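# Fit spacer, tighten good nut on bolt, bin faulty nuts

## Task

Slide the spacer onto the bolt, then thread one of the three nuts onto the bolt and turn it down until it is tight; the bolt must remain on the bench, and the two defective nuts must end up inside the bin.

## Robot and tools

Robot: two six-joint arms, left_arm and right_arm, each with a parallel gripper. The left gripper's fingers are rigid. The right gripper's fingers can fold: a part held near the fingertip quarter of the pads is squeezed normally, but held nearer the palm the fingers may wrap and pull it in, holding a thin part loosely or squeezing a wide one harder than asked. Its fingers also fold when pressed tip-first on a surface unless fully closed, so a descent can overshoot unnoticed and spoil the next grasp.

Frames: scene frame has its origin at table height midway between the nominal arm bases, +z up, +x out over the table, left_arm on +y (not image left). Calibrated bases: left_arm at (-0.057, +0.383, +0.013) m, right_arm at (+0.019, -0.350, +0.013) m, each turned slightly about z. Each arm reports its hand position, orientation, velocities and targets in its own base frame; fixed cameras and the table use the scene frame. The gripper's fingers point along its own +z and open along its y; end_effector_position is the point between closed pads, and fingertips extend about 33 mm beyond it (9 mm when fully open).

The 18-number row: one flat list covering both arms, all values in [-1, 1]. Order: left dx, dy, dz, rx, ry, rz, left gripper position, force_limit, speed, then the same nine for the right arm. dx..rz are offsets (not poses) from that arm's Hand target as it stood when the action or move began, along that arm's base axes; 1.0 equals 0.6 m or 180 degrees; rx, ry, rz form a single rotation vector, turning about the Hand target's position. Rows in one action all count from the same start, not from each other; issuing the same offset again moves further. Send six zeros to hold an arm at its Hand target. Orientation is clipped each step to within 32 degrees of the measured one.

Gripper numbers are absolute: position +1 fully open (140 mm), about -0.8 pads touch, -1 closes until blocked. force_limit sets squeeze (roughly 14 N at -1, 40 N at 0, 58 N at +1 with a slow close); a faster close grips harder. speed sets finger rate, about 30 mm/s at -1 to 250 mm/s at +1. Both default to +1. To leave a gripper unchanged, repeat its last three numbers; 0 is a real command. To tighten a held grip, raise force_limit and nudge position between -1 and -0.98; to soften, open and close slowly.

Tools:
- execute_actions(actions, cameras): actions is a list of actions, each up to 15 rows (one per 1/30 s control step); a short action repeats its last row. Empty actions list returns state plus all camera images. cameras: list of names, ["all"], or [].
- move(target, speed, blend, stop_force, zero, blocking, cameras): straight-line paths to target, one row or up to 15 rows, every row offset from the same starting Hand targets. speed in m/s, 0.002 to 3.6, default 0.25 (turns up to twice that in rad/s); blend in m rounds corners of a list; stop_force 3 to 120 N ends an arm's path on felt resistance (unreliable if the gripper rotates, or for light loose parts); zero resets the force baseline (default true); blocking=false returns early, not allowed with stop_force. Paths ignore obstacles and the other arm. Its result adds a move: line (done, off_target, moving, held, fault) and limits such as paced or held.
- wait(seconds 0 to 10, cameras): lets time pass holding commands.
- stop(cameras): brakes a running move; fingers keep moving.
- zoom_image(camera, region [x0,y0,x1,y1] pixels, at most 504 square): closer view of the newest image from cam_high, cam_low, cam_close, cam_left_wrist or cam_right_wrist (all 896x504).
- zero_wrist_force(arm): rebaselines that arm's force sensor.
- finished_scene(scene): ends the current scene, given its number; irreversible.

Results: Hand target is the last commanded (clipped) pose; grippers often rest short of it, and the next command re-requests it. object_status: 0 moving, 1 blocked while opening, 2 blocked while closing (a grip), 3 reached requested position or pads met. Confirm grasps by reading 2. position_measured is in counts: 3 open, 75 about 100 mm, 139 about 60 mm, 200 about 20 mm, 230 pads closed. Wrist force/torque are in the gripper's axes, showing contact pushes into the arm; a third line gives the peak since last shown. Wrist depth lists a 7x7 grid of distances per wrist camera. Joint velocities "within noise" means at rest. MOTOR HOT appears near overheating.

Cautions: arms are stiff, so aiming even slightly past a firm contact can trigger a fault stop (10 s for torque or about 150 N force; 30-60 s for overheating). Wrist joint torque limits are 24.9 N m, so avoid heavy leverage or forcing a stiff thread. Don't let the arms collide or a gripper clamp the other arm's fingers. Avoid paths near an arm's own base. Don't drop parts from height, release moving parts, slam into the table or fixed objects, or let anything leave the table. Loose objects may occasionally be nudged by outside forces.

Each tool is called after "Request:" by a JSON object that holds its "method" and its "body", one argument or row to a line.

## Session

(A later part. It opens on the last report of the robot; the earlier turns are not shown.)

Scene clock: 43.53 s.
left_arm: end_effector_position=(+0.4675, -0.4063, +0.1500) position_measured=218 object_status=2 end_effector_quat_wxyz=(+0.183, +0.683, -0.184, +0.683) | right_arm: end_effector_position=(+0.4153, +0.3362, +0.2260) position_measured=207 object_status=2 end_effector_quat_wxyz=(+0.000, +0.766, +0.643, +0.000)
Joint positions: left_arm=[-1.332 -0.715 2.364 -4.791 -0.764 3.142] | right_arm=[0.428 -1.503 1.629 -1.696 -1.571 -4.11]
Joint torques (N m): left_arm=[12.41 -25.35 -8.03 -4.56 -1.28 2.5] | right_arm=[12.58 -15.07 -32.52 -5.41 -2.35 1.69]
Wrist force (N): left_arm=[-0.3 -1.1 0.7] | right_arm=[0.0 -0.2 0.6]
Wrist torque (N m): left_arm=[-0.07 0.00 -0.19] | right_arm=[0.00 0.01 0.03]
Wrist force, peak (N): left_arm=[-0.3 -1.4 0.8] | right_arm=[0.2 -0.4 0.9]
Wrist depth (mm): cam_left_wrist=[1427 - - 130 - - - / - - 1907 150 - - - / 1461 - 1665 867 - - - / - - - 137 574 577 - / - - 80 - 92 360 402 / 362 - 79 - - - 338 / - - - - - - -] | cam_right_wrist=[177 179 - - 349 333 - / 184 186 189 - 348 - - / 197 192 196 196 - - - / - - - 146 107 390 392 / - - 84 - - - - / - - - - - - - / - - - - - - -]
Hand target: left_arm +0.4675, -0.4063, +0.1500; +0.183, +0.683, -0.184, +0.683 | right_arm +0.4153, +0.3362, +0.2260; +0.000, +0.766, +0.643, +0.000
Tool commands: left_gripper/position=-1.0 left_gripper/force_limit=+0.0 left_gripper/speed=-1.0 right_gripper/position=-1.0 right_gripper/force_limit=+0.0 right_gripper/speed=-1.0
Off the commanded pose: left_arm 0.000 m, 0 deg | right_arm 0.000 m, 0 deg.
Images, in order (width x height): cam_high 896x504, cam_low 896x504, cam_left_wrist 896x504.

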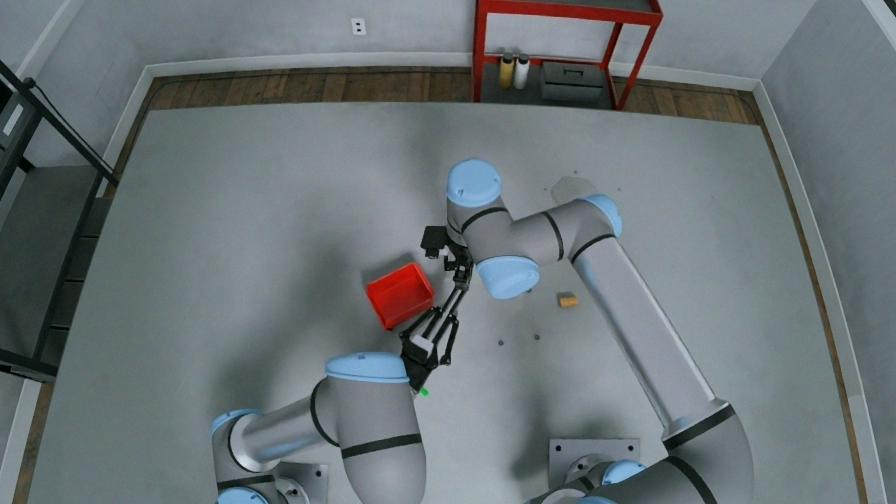

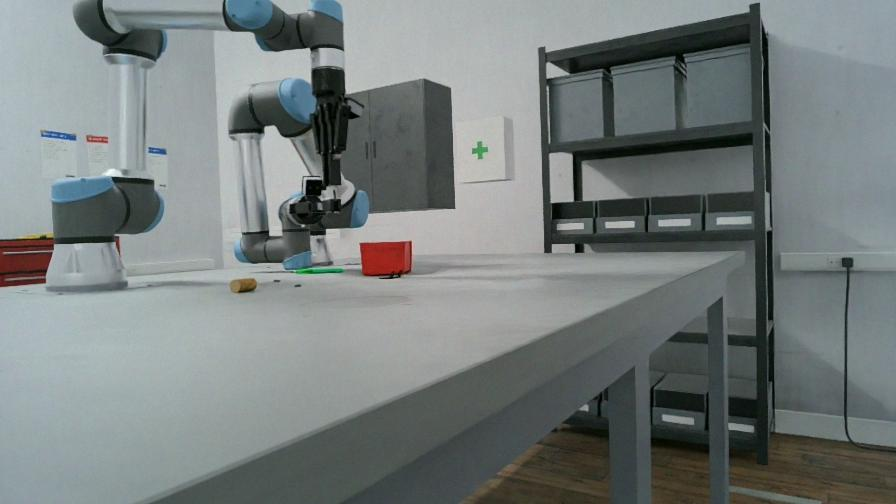

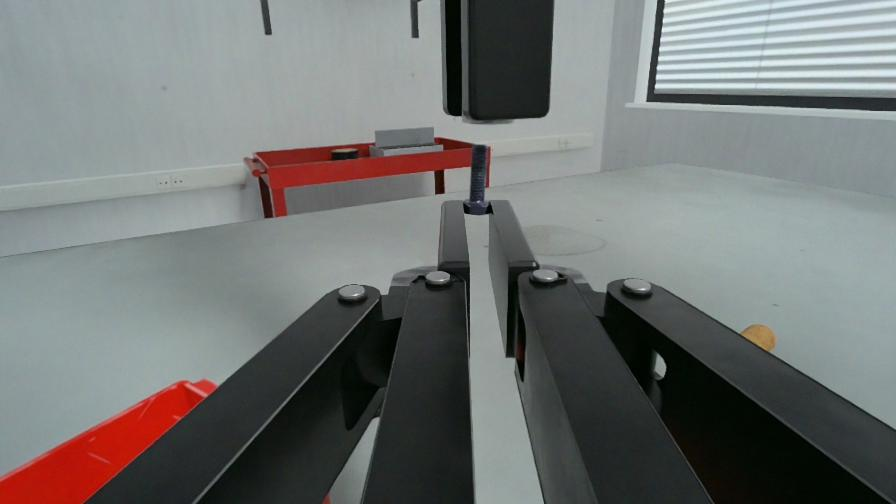

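Request:
{"method": "move", "body": {
  "target": [0,0,0,0,0,0,-1,0,-1, 0.0022,0.003,0,0,0,0,-1,0,-1],
  "speed": 0.02,
  "cameras": ["cam_right_wrist", "cam_left_wrist", "cam_close"]
}}

Request:
{"method": "zoom_image", "body": {
  "camera": "cam_left_wrist",
  "region": [450, 100, 530, 160]
}}

Request:
{"method": "zoom_image", "body": {
  "camera": "cam_right_wrist",
  "region": [446, 190, 496, 265]
}}

Scene clock: 46.33 s.
left_arm: end_effector_position=(+0.4675, -0.4063, +0.1500) position_measured=218 object_status=2 end_effector_quat_wxyz=(+0.183, +0.683, -0.184, +0.683) | right_arm: end_effector_position=(+0.4165, +0.3378, +0.2260) position_measured=207 object_status=2 end_effector_quat_wxyz=(+0.000, +0.766, +0.643, +0.000)
Joint positions: left_arm=[-1.332 -0.715 2.364 -4.791 -0.764 3.142] | right_arm=[0.43 -1.498 1.624 -1.696 -1.571 -4.108]
Joint torques (N m): left_arm=[13.01 -25.06 -7.8 -4.41 -1.39 2.57] | right_arm=[12.22 -14.92 -30.4 -0.92 -2.09 1.69]
Wrist force (N): left_arm=[-0.1 -1.1 0.8] | right_arm=[0.1 0.1 0.8]
Wrist torque (N m): left_arm=[-0.07 -0.04 -0.19] | right_arm=[0.05 -0.01 0.03]
Wrist force, peak (N): left_arm=[0.1 -1.4 0.8] | right_arm=[0.1 -0.5 0.8]
Wrist depth (mm): cam_left_wrist=[- - - 130 2334 - - / - - - 149 3122 2291 - / 1581 - 1478 1665 - - - / 602 - - 138 - - 539 / 451 458 80 - 92 92 449 / 361 - 79 - - - - / - - - - - - -] | cam_right_wrist=[177 177 - - - - 328 / 184 187 190 - - 349 - / 196 195 197 196 376 - - / - 206 - 146 129 - - / - - 84 - - - 411 / - - - - - - - / - - - - - - -]
Hand target: left_arm +0.4675, -0.4063, +0.1500; +0.183, +0.683, -0.184, +0.683 | right_arm +0.4166, +0.3380, +0.2260; +0.000, +0.766, +0.643, +0.000
Off the commanded pose: left_arm 0.000 m, 0 deg | right_arm 0.000 m, 0 deg.
move: done
Images, in order (width x height): cam_close 896x504, cam_left_wrist 896x504, cam_right_wrist 896x504.

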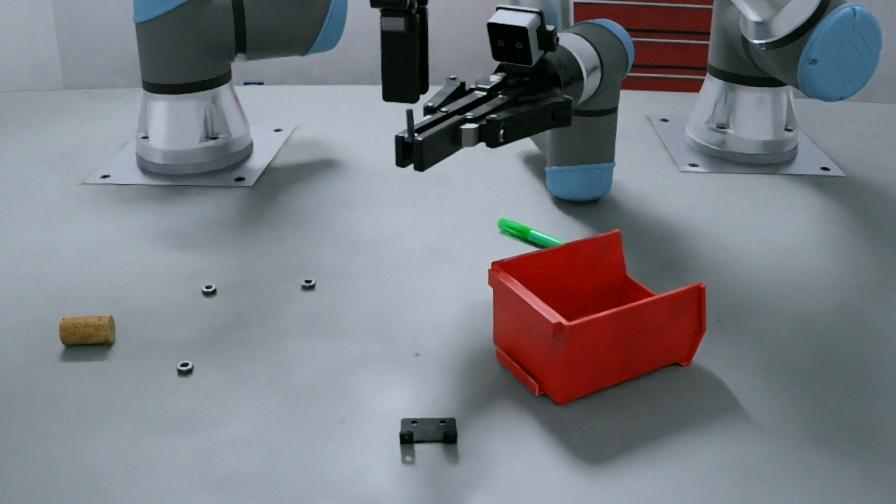

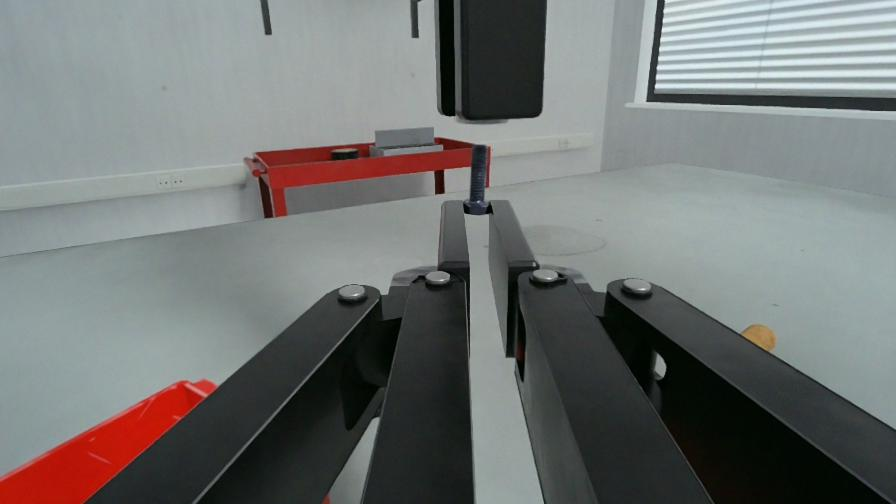

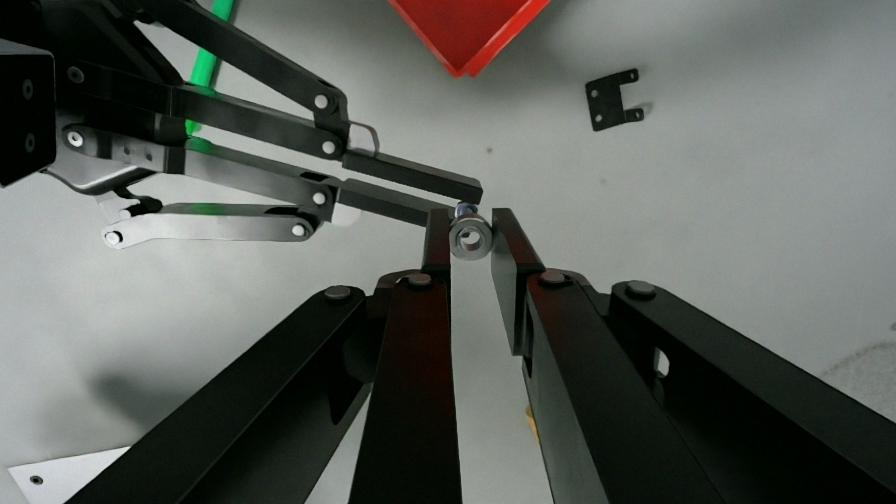

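Scaled by 6.300 from the camera's 896x504 image, which has a finer 1280x720 frame.

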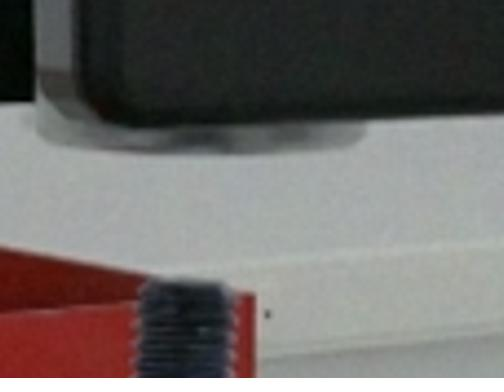

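Scaled by 6.720 from the camera's 896x504 image, which has a finer 1280x720 frame.

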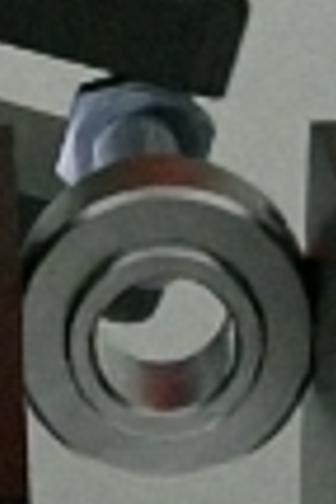

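Request:
{"method": "move", "body": {
  "target": [0,0,0,0,0,0,-1,0,-1, 0.0002,0.0007,-0.045,0,0,0,-1,0,-1],
  "speed": 0.008,
  "stop_force": 3,
  "cameras": ["cam_right_wrist", "cam_left_wrist"]
}}

Scene clock: 51.30 s.
left_arm: end_effector_position=(+0.4675, -0.4063, +0.1500) position_measured=218 object_status=2 end_effector_quat_wxyz=(+0.183, +0.683, -0.184, +0.683) | right_arm: end_effector_position=(+0.4167, +0.3384, +0.1990) position_measured=207 object_status=2 end_effector_quat_wxyz=(+0.000, +0.766, +0.643, +0.000)
Joint positions: left_arm=[-1.332 -0.715 2.364 -4.791 -0.764 3.142] | right_arm=[0.431 -1.487 1.681 -1.765 -1.571 -4.107]
Joint torques (N m): left_arm=[12.4 -26.73 -6.59 -4.47 -0.48 2.45] | right_arm=[10.46 -15.34 -13.74 -4.62 -2.05 1.73]
Wrist force (N): left_arm=[-1.9 2.5 2.7] | right_arm=[4.7 -1.1 -1.0]
Wrist torque (N m): left_arm=[-0.20 -0.07 -0.14] | right_arm=[-0.01 0.04 0.02]
Wrist force, peak (N): left_arm=[-2.2 2.7 2.6] | right_arm=[4.7 -1.1 -1.0]
Wrist depth (mm): cam_left_wrist=[1372 - - 128 2356 - - / - - - - 2250 - - / 1676 1951 1435 145 - - - / - - - - 110 - - / - - 80 - 92 86 416 / 345 - 79 - - - - / - - - - - - -] | cam_right_wrist=[155 154 303 - - - - / 161 161 162 - 324 - - / 170 170 170 168 335 - 340 / 181 178 180 164 - - - / - - 84 - - - - / - - - - - - 404 / - - - - - - -]
Hand target: left_arm +0.4675, -0.4063, +0.1500; +0.183, +0.683, -0.184, +0.683 | right_arm +0.4167, +0.3384, +0.1990; +0.000, +0.766, +0.643, +0.000
Off the commanded pose: left_arm 0.000 m, 0 deg | right_arm 0.000 m, 0 deg.
move: done
Images, in order (width x height): cam_left_wrist 896x504, cam_right_wrist 896x504.

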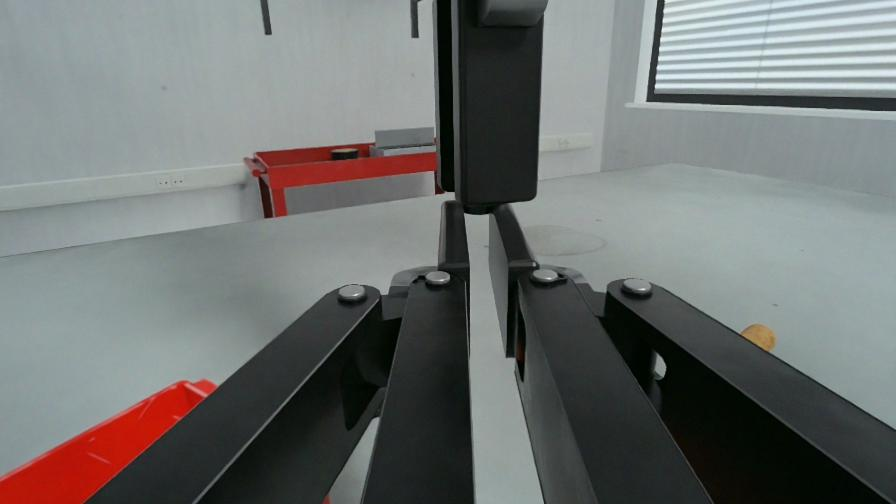

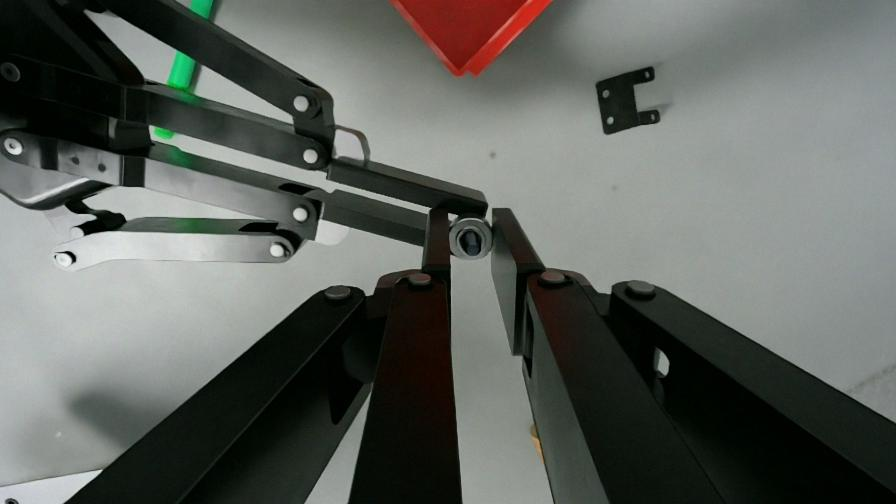

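Request:
{"method": "zoom_image", "body": {
  "camera": "cam_right_wrist",
  "region": [440, 205, 500, 270]
}}

Request:
{"method": "zoom_image", "body": {
  "camera": "cam_left_wrist",
  "region": [440, 180, 520, 240]
}}

Scaled by 7.754 from the camera's 896x504 image, which has a finer 1280x720 frame.

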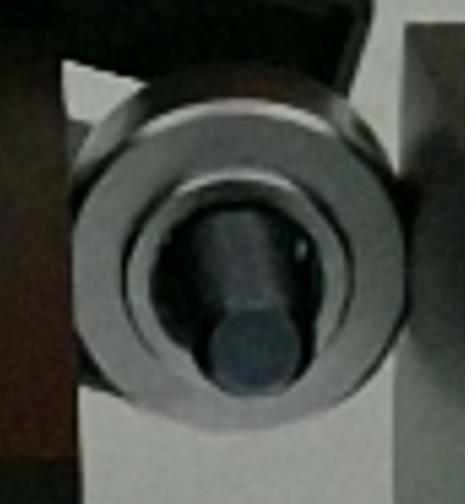

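Scaled by 6.300 from the camera's 896x504 image, which has a finer 1280x720 frame.

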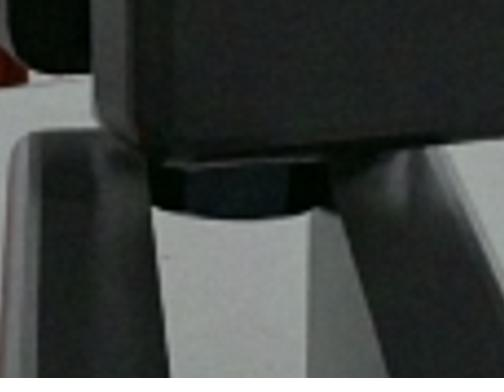

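Request:
{"method": "move", "body": {
  "target": [0,0,0,0,0,0,-1,0,-1, 0.0003,0.0016,0.0005,0,0,0,-1,0,-1],
  "speed": 0.01
}}

Scene clock: 53.03 s.
left_arm: end_effector_position=(+0.4675, -0.4063, +0.1500) position_measured=218 object_status=2 end_effector_quat_wxyz=(+0.183, +0.683, -0.184, +0.683) | right_arm: end_effector_position=(+0.4169, +0.3393, +0.1993) position_measured=207 object_status=2 end_effector_quat_wxyz=(+0.000, +0.766, +0.643, +0.000)
Joint positions: left_arm=[-1.332 -0.715 2.364 -4.791 -0.764 3.142] | right_arm=[0.432 -1.485 1.679 -1.764 -1.571 -4.106]
Joint torques (N m): left_arm=[12.52 -28.34 -4.52 -4.41 0.9 2.37] | right_arm=[11.92 -15.33 -30.97 -0.8 -1.64 1.74]
Wrist force (N): left_arm=[-0.2 -0.8 0.8] | right_arm=[-0.1 -0.4 0.5]
Wrist torque (N m): left_arm=[-0.01 -0.02 -0.19] | right_arm=[-0.06 0.02 0.03]
Wrist force, peak (N): left_arm=[-1.6 3.1 2.6] | right_arm=[4.9 -1.2 -1.0]
Wrist depth (mm): cam_left_wrist=[- - - - 134 2031 - / - 1723 2523 - - - - / 1622 1665 1444 - - 928 - / 624 - - - 558 670 - / - - 80 - 92 87 416 / 346 - 79 - - - 340 / - - - - - - -] | cam_right_wrist=[155 153 - - - - - / 161 161 160 - - - - / 169 170 170 173 327 348 341 / 182 177 177 164 355 - - / 372 - 84 - - - - / - - - - - - - / - - - - - - -]
Hand target: left_arm +0.4675, -0.4063, +0.1500; +0.183, +0.683, -0.184, +0.683 | right_arm +0.4169, +0.3393, +0.1993; +0.000, +0.766, +0.643, +0.000
Off the commanded pose: left_arm 0.000 m, 0 deg | right_arm 0.000 m, 0 deg.
move: done

Request:
{"method": "move", "body": {
  "target": [0,0,0,0,0,0,-1,0,-1, 0,0,-0.004,0,0,0,-1,0,-1],
  "speed": 0.004,
  "stop_force": 3
}}

Scene clock: 55.50 s.
left_arm: end_effector_position=(+0.4675, -0.4063, +0.1500) position_measured=218 object_status=2 end_effector_quat_wxyz=(+0.183, +0.683, -0.184, +0.683) | right_arm: end_effector_position=(+0.4169, +0.3394, +0.1987) position_measured=207 object_status=2 end_effector_quat_wxyz=(+0.000, +0.766, +0.643, +0.000)
Joint positions: left_arm=[-1.332 -0.715 2.364 -4.791 -0.764 3.142] | right_arm=[0.433 -1.485 1.68 -1.765 -1.571 -4.106]
Joint torques (N m): left_arm=[12.39 -30.45 -2.35 -4.42 -0.41 2.21] | right_arm=[13.22 -21.83 -31.34 -0.82 -1.03 1.52]
Wrist force (N): left_arm=[-3.4 -1.5 1.2] | right_arm=[-0.4 -1.3 -2.9]
Wrist torque (N m): left_arm=[-0.03 -0.05 -0.21] | right_arm=[-0.05 -0.01 0.02]
Wrist force, peak (N): left_arm=[-7.0 -2.4 1.3] | right_arm=[-1.1 -1.6 -5.4]
Wrist depth (mm): cam_left_wrist=[- - - 129 - - - / - - - - - - - / - 2081 1452 144 2523 - - / - 634 640 - - - - / 433 477 80 - 92 87 - / 359 - 79 - - - - / - - - - - - -] | cam_right_wrist=[155 151 - - - - - / 160 161 162 323 - - 322 / 169 170 170 172 - 336 - / - 178 177 164 - - 360 / - 367 84 - - - 382 / - - - - - - - / - - - - - - -]
Hand target: left_arm +0.4675, -0.4063, +0.1500; +0.183, +0.683, -0.184, +0.683 | right_arm +0.4169, +0.3394, +0.1988; +0.000, +0.766, +0.643, +0.000 (not the last commanded pose)
Off the commanded pose: left_arm 0.000 m, 0 deg | right_arm 0.002 m, 0 deg.
move: contact (right_arm)

Request:
{"method": "move", "body": {
  "target": [
    [0,0,0,0,0,0,-1,0,-1, 0,0,0.0008,0,0,0,-1,0,-1],
    [0,0,0,0,0,0,-1,0,-1, 0,0,0.0008,0,0,0,-0.35,0,-1],
    [0,0,0,0,0,0,-1,0,-1, 0,0,0.08,0,0,0,-0.35,0,-1]
  ],
  "speed": [0.01, 0.01, 0.05],
  "cameras": ["cam_right_wrist", "cam_left_wrist", "cam_close"]
}}

Scene clock: 58.97 s.
left_arm: end_effector_position=(+0.4675, -0.4063, +0.1500) position_measured=218 object_status=2 end_effector_quat_wxyz=(+0.183, +0.683, -0.184, +0.683) | right_arm: end_effector_position=(+0.4169, +0.3394, +0.2466) position_measured=173 object_status=3 end_effector_quat_wxyz=(+0.000, +0.766, +0.643, +0.000)
Joint positions: left_arm=[-1.332 -0.715 2.364 -4.791 -0.764 3.142] | right_arm=[0.433 -1.5 1.573 -1.644 -1.571 -4.106]
Joint torques (N m): left_arm=[12.35 -34.32 1.81 -4.38 -1.69 1.95] | right_arm=[12.04 -38.67 -31.21 -0.49 1.13 1.08]
Wrist force (N): left_arm=[-0.1 -1.0 0.5] | right_arm=[0.0 -0.4 0.5]
Wrist torque (N m): left_arm=[-0.05 -0.05 -0.19] | right_arm=[-0.05 0.00 0.01]
Wrist force, peak (N): left_arm=[-4.1 -1.9 1.1] | right_arm=[-0.4 -1.6 -2.7]
Wrist depth (mm): cam_left_wrist=[- - 1561 121 - - - / 1542 - - 2210 - 2099 - / - - 1784 1461 - 1982 824 / 618 - - - 518 599 654 / 452 - 80 - 92 86 440 / 359 - 79 - - - - / - - - - - - -] | cam_right_wrist=[194 198 - - 352 - 349 / 195 204 208 - 367 - - / 211 215 216 217 - - - / - - - 130 130 - - / - - 90 - - - - / - - - - - - - / - - - - - - -]
Hand target: left_arm +0.4675, -0.4063, +0.1500; +0.183, +0.683, -0.184, +0.683 | right_arm +0.4169, +0.3394, +0.2468; +0.000, +0.766, +0.643, +0.000
Off the commanded pose: left_arm 0.000 m, 0 deg | right_arm 0.000 m, 0 deg.
move: done
Images, in order (width x height): cam_close 896x504, cam_left_wrist 896x504, cam_right_wrist 896x504.

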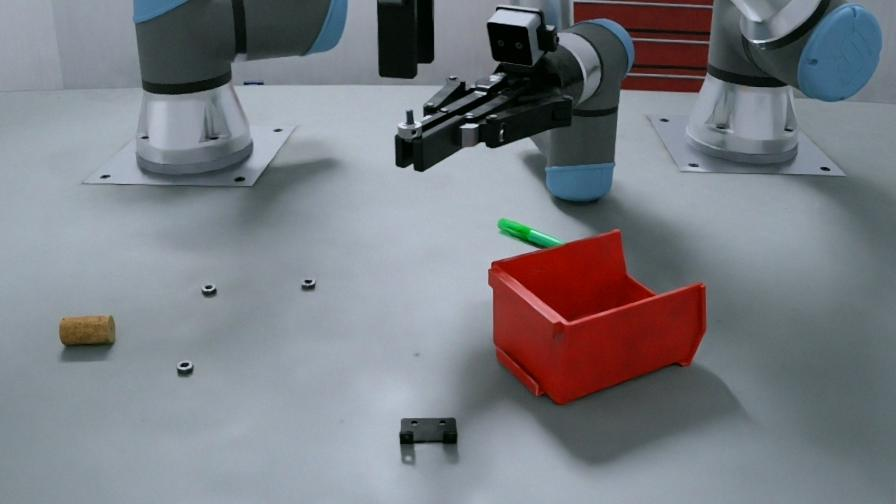

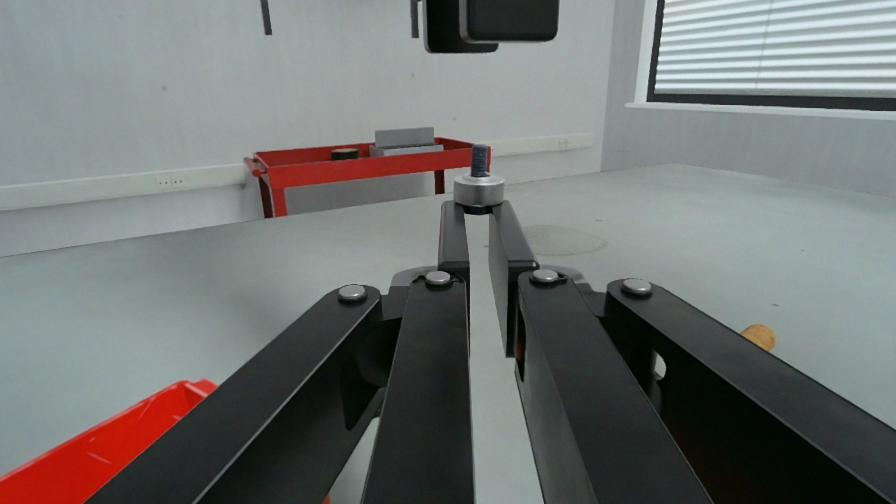

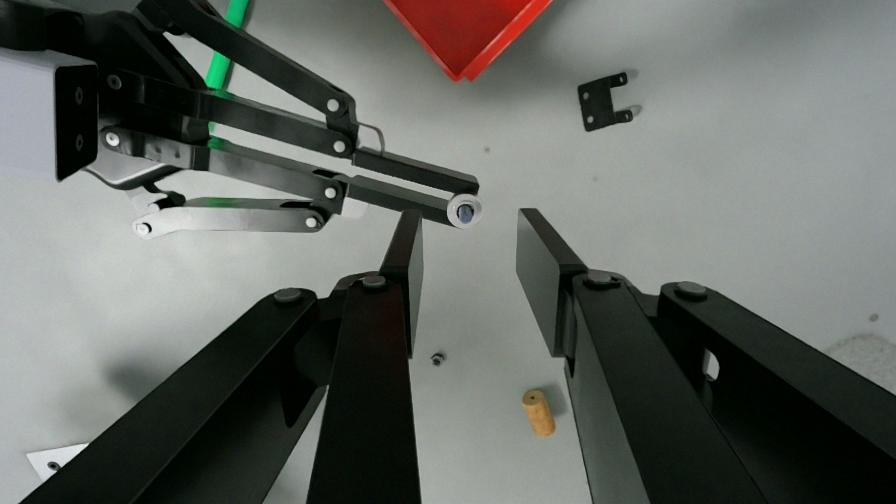

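Request:
{"method": "zoom_image", "body": {
  "camera": "cam_right_wrist",
  "region": [440, 185, 490, 235]
}}

Request:
{"method": "zoom_image", "body": {
  "camera": "cam_left_wrist",
  "region": [440, 135, 520, 225]
}}

Scaled by 10.080 from the camera's 896x504 image, which has a finer 1280x720 frame.

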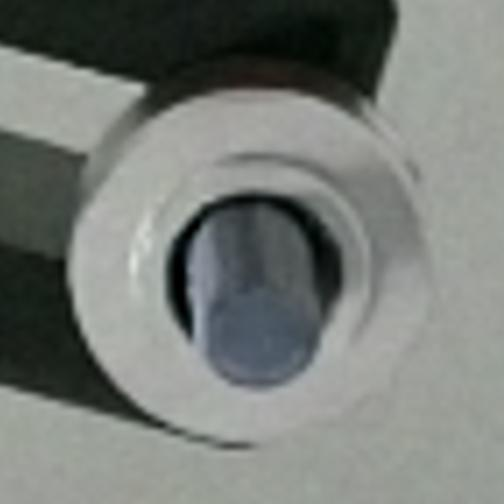

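Scaled by 5.600 from the camera's 896x504 image, which has a finer 1280x720 frame.

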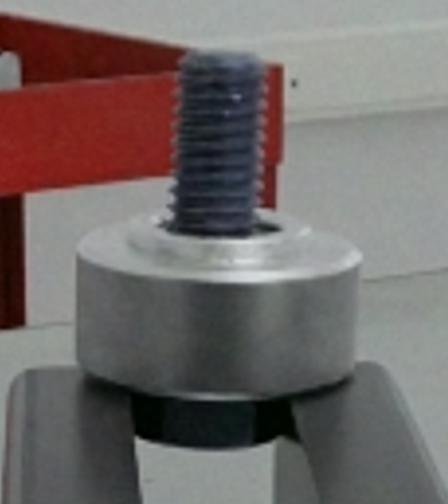

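Request:
{"method": "zoom_image", "body": {
  "camera": "cam_left_wrist",
  "region": [462, 140, 502, 180]
}}

Scaled by 12.600 from the camera's 896x504 image, which has a finer 1280x720 frame.

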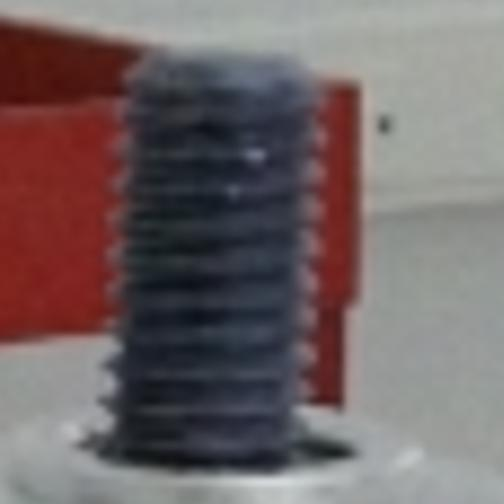

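Request:
{"method": "move", "body": {
  "target": [
    [0,0,0,0,0,0,-1,0,-1, -0.01,-0.06,-0.01,0,0,0,-0.35,0,-1],
    [0,0,0,0,0,0,-1,0,-1, -0.0915,-0.3248,-0.2447,0,0,0,-0.35,0,-1]
  ],
  "speed": [0.2, 0.3],
  "blend": [0.02, 0],
  "cameras": ["cam_right_wrist"]
}}

Request:
{"method": "zoom_image", "body": {
  "camera": "cam_right_wrist",
  "region": [410, 160, 500, 230]
}}

Scene clock: 62.00 s.
left_arm: end_effector_position=(+0.4675, -0.4063, +0.1500) position_measured=218 object_status=2 end_effector_quat_wxyz=(+0.183, +0.683, -0.184, +0.683) | right_arm: end_effector_position=(+0.3620, +0.1446, +0.1000) position_measured=173 object_status=3 end_effector_quat_wxyz=(+0.000, +0.766, +0.643, +0.000)
Joint positions: left_arm=[-1.332 -0.715 2.364 -4.791 -0.764 3.142] | right_arm=[0.031 -1.779 2.219 -2.01 -1.571 -4.507]
Joint torques (N m): left_arm=[11.13 -37.02 4.58 -4.45 -1.72 1.64] | right_arm=[-13.87 -24.55 -13.55 -5.4 2.43 -1.7]
Wrist force (N): left_arm=[-0.2 -1.1 0.5] | right_arm=[-0.1 -0.3 0.8]
Wrist torque (N m): left_arm=[-0.06 -0.03 -0.20] | right_arm=[-0.04 0.07 0.22]
Wrist force, peak (N): left_arm=[-0.2 -1.3 0.7] | right_arm=[-1.5 -0.7 1.7]
Wrist depth (mm): cam_left_wrist=[- - - - 3330 - 219 / - - - - - - 226 / 1611 1907 1419 1505 - 898 231 / 620 1864 - - 111 670 234 / 450 - 80 - 92 86 379 / 361 - 79 - - - 341 / - - - - - - -] | cam_right_wrist=[- 217 219 219 - - - / - 230 - - - - - / - - - - - 245 - / - - - - 130 259 - / 273 - 90 - - - - / - - - - - - - / - - - - - - -]
Hand target: left_arm +0.4675, -0.4063, +0.1500; +0.183, +0.683, -0.184, +0.683 | right_arm +0.3620, +0.1445, +0.0999; +0.000, +0.766, +0.643, +0.000
Off the commanded pose: left_arm 0.000 m, 0 deg | right_arm 0.000 m, 0 deg.
move: done; blend cut to 0.0185 m at target 1
Images, in order (width x height): cam_right_wrist 896x504.

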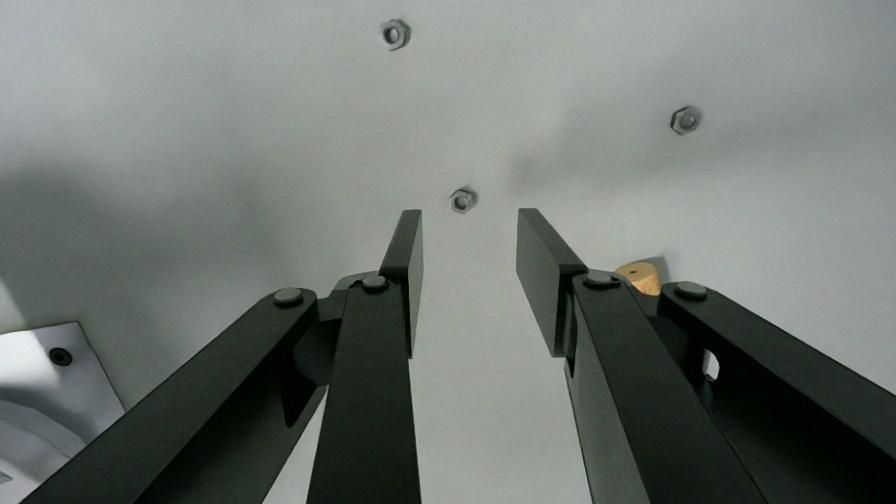

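Scaled by 5.600 from the camera's 896x504 image, which has a finer 1280x720 frame.

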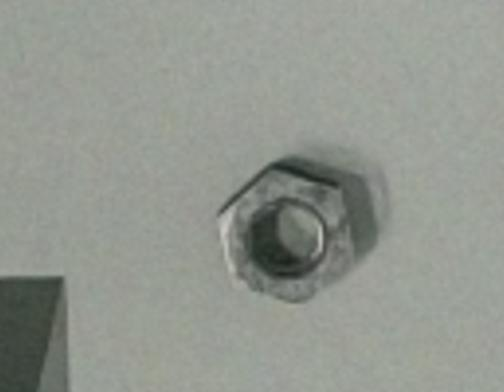

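Request:
{"method": "zoom_image", "body": {
  "camera": "cam_right_wrist",
  "region": [440, 180, 484, 224]
}}

Request:
{"method": "zoom_image", "body": {
  "camera": "cam_right_wrist",
  "region": [372, 12, 416, 56]
}}

Request:
{"method": "zoom_image", "body": {
  "camera": "cam_right_wrist",
  "region": [664, 98, 708, 142]
}}

Scaled by 11.455 from the camera's 896x504 image, which has a finer 1280x720 frame.

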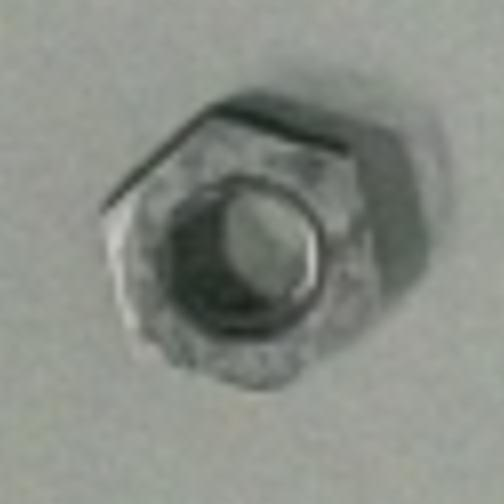

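Scaled by 11.455 from the camera's 896x504 image, which has a finer 1280x720 frame.

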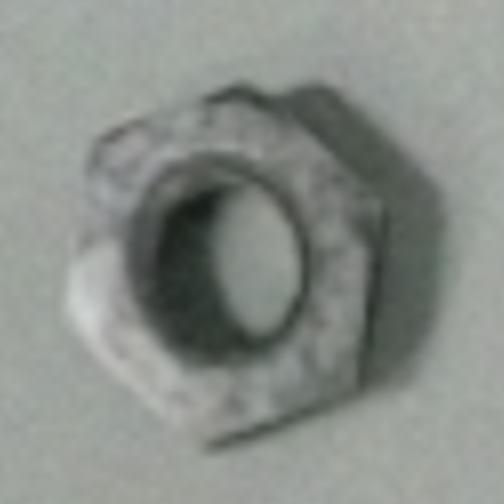

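Scaled by 11.455 from the camera's 896x504 image, which has a finer 1280x720 frame.

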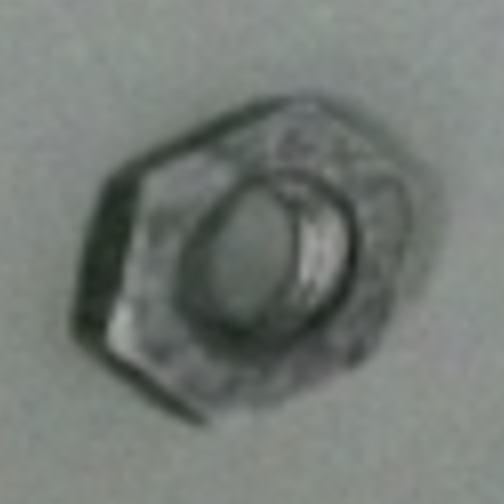

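Request:
{"method": "move", "body": {
  "target": [0,0,0,0,0,0,-1,0,-1, -0.0023,-0.0047,-0.0833,0,0,0.0667,-0.5,0,-0.5],
  "speed": 0.15,
  "cameras": ["cam_right_wrist"]
}}

Request:
{"method": "zoom_image", "body": {
  "camera": "cam_right_wrist",
  "region": [410, 170, 500, 260]
}}

Scene clock: 69.00 s.
left_arm: end_effector_position=(+0.4675, -0.4063, +0.1500) position_measured=218 object_status=2 end_effector_quat_wxyz=(+0.183, +0.683, -0.184, +0.683) | right_arm: end_effector_position=(+0.3606, +0.1417, +0.0501) position_measured=192 object_status=3 end_effector_quat_wxyz=(+0.000, +0.695, +0.719, +0.000)
Joint positions: left_arm=[-1.332 -0.715 2.364 -4.791 -0.764 3.142] | right_arm=[0.023 -1.71 2.312 -2.173 -1.571 -4.724]
Joint torques (N m): left_arm=[11.11 -37.1 6.36 -4.34 -1.71 1.55] | right_arm=[-14.43 -1.39 -10.96 -5.56 2.21 -1.76]
Wrist force (N): left_arm=[0.0 -1.3 0.7] | right_arm=[0.0 -0.5 0.7]
Wrist torque (N m): left_arm=[-0.10 -0.06 -0.19] | right_arm=[-0.07 0.04 0.21]
Wrist force, peak (N): left_arm=[-0.4 -1.3 0.8] | right_arm=[-0.1 -0.2 1.2]
Wrist depth (mm): cam_left_wrist=[- - 1711 - - - - / 1201 - - - - 1982 212 / - 1734 1810 1532 - - 232 / 615 - - 138 119 - 228 / 487 - 80 - 92 87 245 / - - 79 - - - 340 / - - - - - - -] | cam_right_wrist=[- 175 - 177 - - - / - - - - - - 186 / - - - - - - - / 206 - - 130 109 - - / - - 90 - - - - / - - - - - - - / - - - - - - -]
Hand target: left_arm +0.4675, -0.4063, +0.1500; +0.183, +0.683, -0.184, +0.683 | right_arm +0.3606, +0.1417, +0.0500; +0.000, +0.695, +0.719, +0.000
Off the commanded pose: left_arm 0.000 m, 0 deg | right_arm 0.000 m, 0 deg.
move: done
Images, in order (width x height): cam_right_wrist 896x504.

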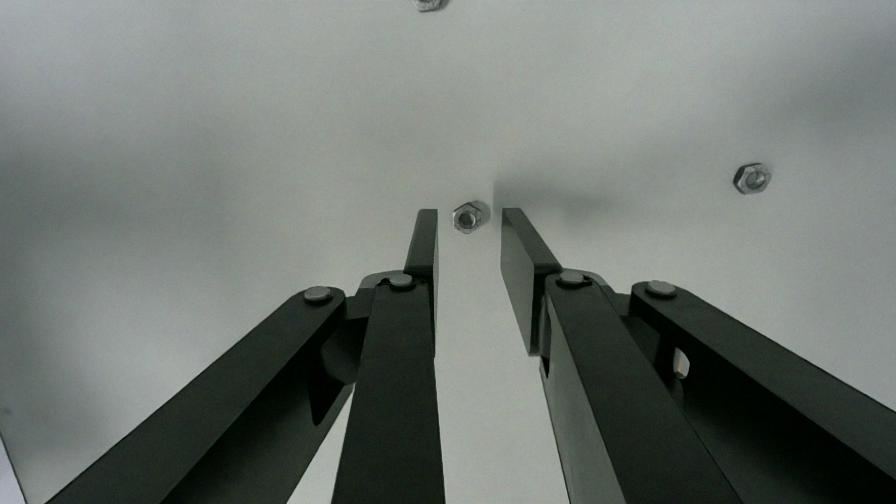

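Scaled by 5.600 from the camera's 896x504 image, which has a finer 1280x720 frame.

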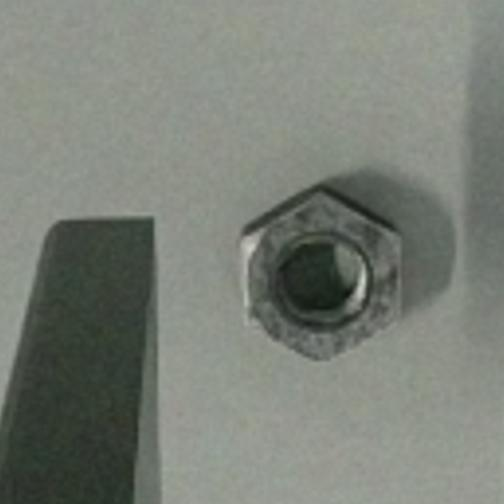

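Request:
{"method": "move", "body": {
  "target": [
    [0,0,0,0,0,0,-1,0,-1, 0,0.0017,-0.0442,0,0,0,-0.5,0,-0.5],
    [0,0,0,0,0,0,-1,0,-1, 0,0.0017,-0.0442,0,0,0,-1,0,-1],
    [0,0,0,0,0,0,-1,0,-1, 0,0.0017,0.1,0,0,0,-1,0,-1]
  ],
  "speed": [0.04, 0.02, 0.1],
  "cameras": ["cam_right_wrist"]
}}

Request:
{"method": "zoom_image", "body": {
  "camera": "cam_right_wrist",
  "region": [430, 200, 510, 280]
}}

Scene clock: 73.43 s.
left_arm: end_effector_position=(+0.4675, -0.4063, +0.1500) position_measured=218 object_status=2 end_effector_quat_wxyz=(+0.183, +0.683, -0.184, +0.683) | right_arm: end_effector_position=(+0.3607, +0.1427, +0.1098) position_measured=215 object_status=2 end_effector_quat_wxyz=(+0.000, +0.695, +0.719, +0.000)
Joint positions: left_arm=[-1.332 -0.715 2.364 -4.791 -0.764 3.142] | right_arm=[0.026 -1.797 2.205 -1.979 -1.571 -4.722]
Joint torques (N m): left_arm=[11.09 -37.29 5.76 -4.34 -1.78 1.26] | right_arm=[-14.94 -22.58 -28.71 -0.94 1.15 -1.55]
Wrist force (N): left_arm=[0.1 -1.1 0.8] | right_arm=[0.0 -0.4 0.8]
Wrist torque (N m): left_arm=[-0.07 -0.09 -0.20] | right_arm=[-0.07 0.05 0.11]
Wrist force, peak (N): left_arm=[-0.4 -1.3 0.7] | right_arm=[-0.5 -2.6 -12.0]
Wrist depth (mm): cam_left_wrist=[- - 1836 2153 - 1734 - / - - 1581 - - - - / 1523 - 1469 1551 - - 218 / - - - 138 518 558 218 / 424 479 80 - 92 92 - / 361 - 79 - - - - / - - - - - - -] | cam_right_wrist=[- 231 - - - - - / - - - - - - - / - 255 - - - - - / - - - - - 273 - / 284 - 84 - - - - / 295 - - - - - - / - - - - - - -]
Hand target: left_arm +0.4675, -0.4063, +0.1500; +0.183, +0.683, -0.184, +0.683 | right_arm +0.3606, +0.1427, +0.1100; +0.000, +0.695, +0.719, +0.000
Off the commanded pose: left_arm 0.000 m, 0 deg | right_arm 0.000 m, 0 deg.
move: done
Images, in order (width x height): cam_right_wrist 896x504.

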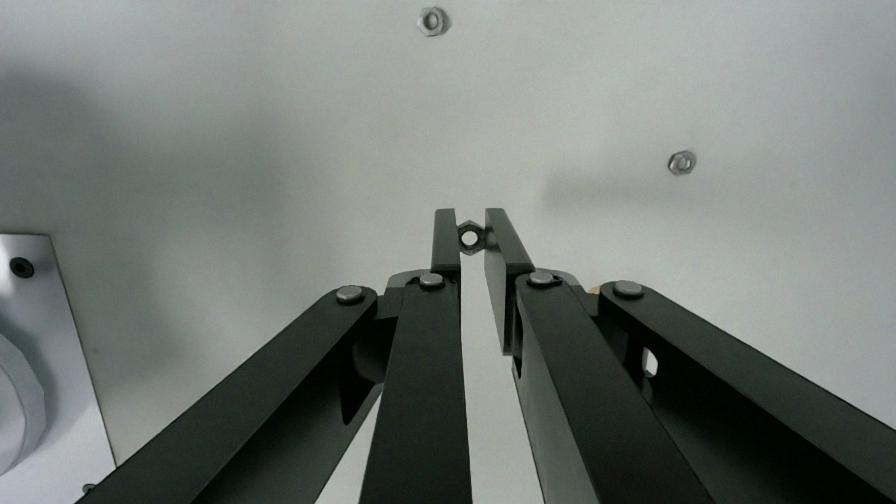

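Scaled by 6.300 from the camera's 896x504 image, which has a finer 1280x720 frame.

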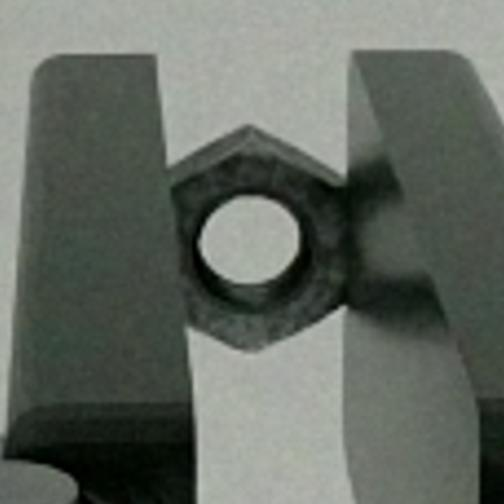

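Request:
{"method": "move", "body": {
  "target": [
    [0,0,0,0,0,0,-1,0,-1, 0.0154,0.0622,0.2333,0,0,0,-1,0,-1],
    [0,0,0,0,0,0,-1,0,-1, 0.0942,0.3292,0.2083,0,0,0,-1,0,-1]
  ],
  "speed": [0.25, 0.2],
  "blend": [0.03, 0],
  "cameras": ["cam_right_wrist", "cam_left_wrist"]
}}

Request:
{"method": "zoom_image", "body": {
  "camera": "cam_right_wrist",
  "region": [435, 190, 505, 260]
}}

Request:
{"method": "zoom_image", "body": {
  "camera": "cam_left_wrist",
  "region": [440, 80, 520, 170]
}}

Scene clock: 76.70 s.
left_arm: end_effector_position=(+0.4675, -0.4063, +0.1500) position_measured=218 object_status=2 end_effector_quat_wxyz=(+0.183, +0.683, -0.184, +0.683) | right_arm: end_effector_position=(+0.4171, +0.3400, +0.2350) position_measured=215 object_status=2 end_effector_quat_wxyz=(+0.000, +0.695, +0.719, +0.000)
Joint positions: left_arm=[-1.332 -0.715 2.364 -4.791 -0.764 3.142] | right_arm=[0.434 -1.496 1.599 -1.673 -1.571 -4.314]
Joint torques (N m): left_arm=[10.37 -37.6 5.99 -4.28 -1.86 0.92] | right_arm=[12.53 -15.69 -32.62 -0.94 -2.12 1.42]
Wrist force (N): left_arm=[-0.1 -1.0 0.9] | right_arm=[0.1 -0.2 0.7]
Wrist torque (N m): left_arm=[-0.05 -0.05 -0.19] | right_arm=[0.00 -0.02 0.01]
Wrist force, peak (N): left_arm=[-0.4 -1.3 0.8] | right_arm=[-0.5 -0.6 2.2]
Wrist depth (mm): cam_left_wrist=[- - - 133 2549 - - / - - - - - 2099 - / - - 1643 1561 - - - / 612 618 637 - 620 - 499 / 474 477 80 - 92 86 423 / - - 79 - - - - / - - - - - - -] | cam_right_wrist=[183 184 187 - - - - / 192 194 193 - - - 359 / - 204 203 208 - - - / 402 404 398 - 396 - - / - - 84 - - - - / - - - - - - - / - - - - - - -]
Hand target: left_arm +0.4675, -0.4063, +0.1500; +0.183, +0.683, -0.184, +0.683 | right_arm +0.4172, +0.3402, +0.2349; +0.000, +0.695, +0.719, +0.000
Off the commanded pose: left_arm 0.000 m, 0 deg | right_arm 0.000 m, 0 deg.
move: done
Images, in order (width x height): cam_left_wrist 896x504, cam_right_wrist 896x504.

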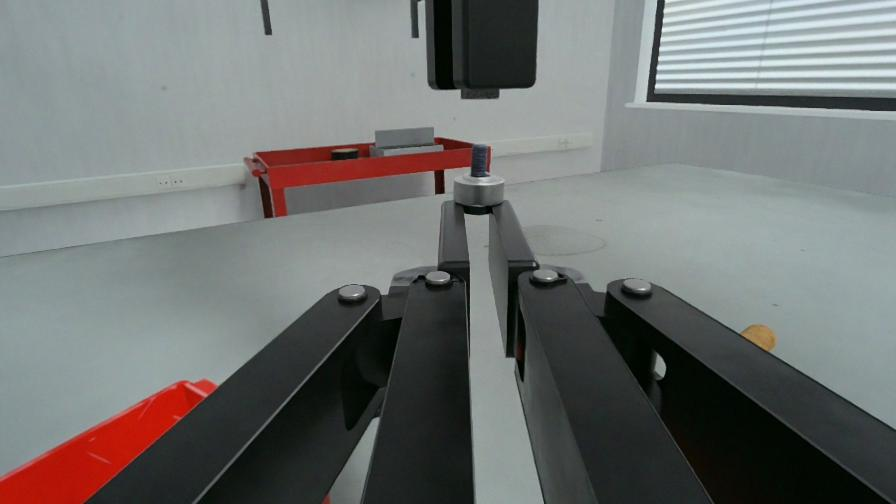

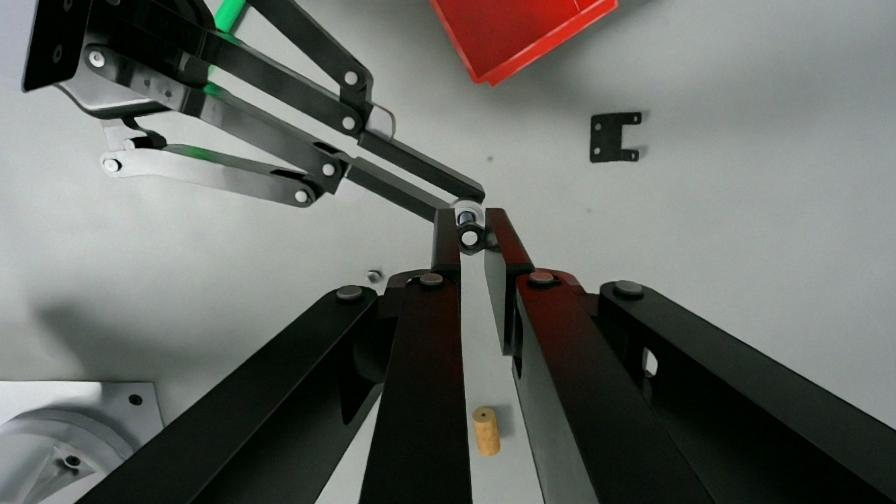

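Scaled by 7.200 from the camera's 896x504 image, which has a finer 1280x720 frame.

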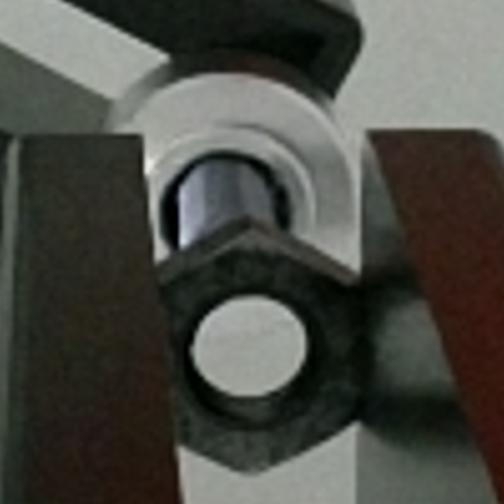

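Scaled by 5.600 from the camera's 896x504 image, which has a finer 1280x720 frame.

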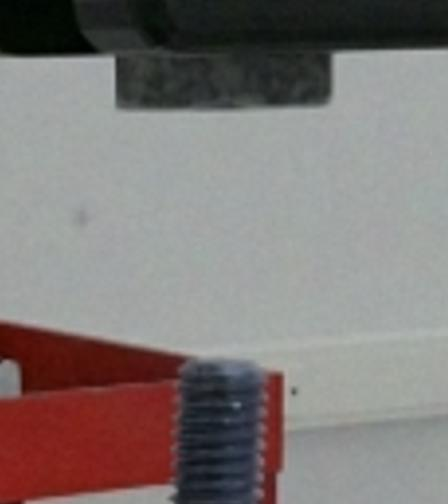

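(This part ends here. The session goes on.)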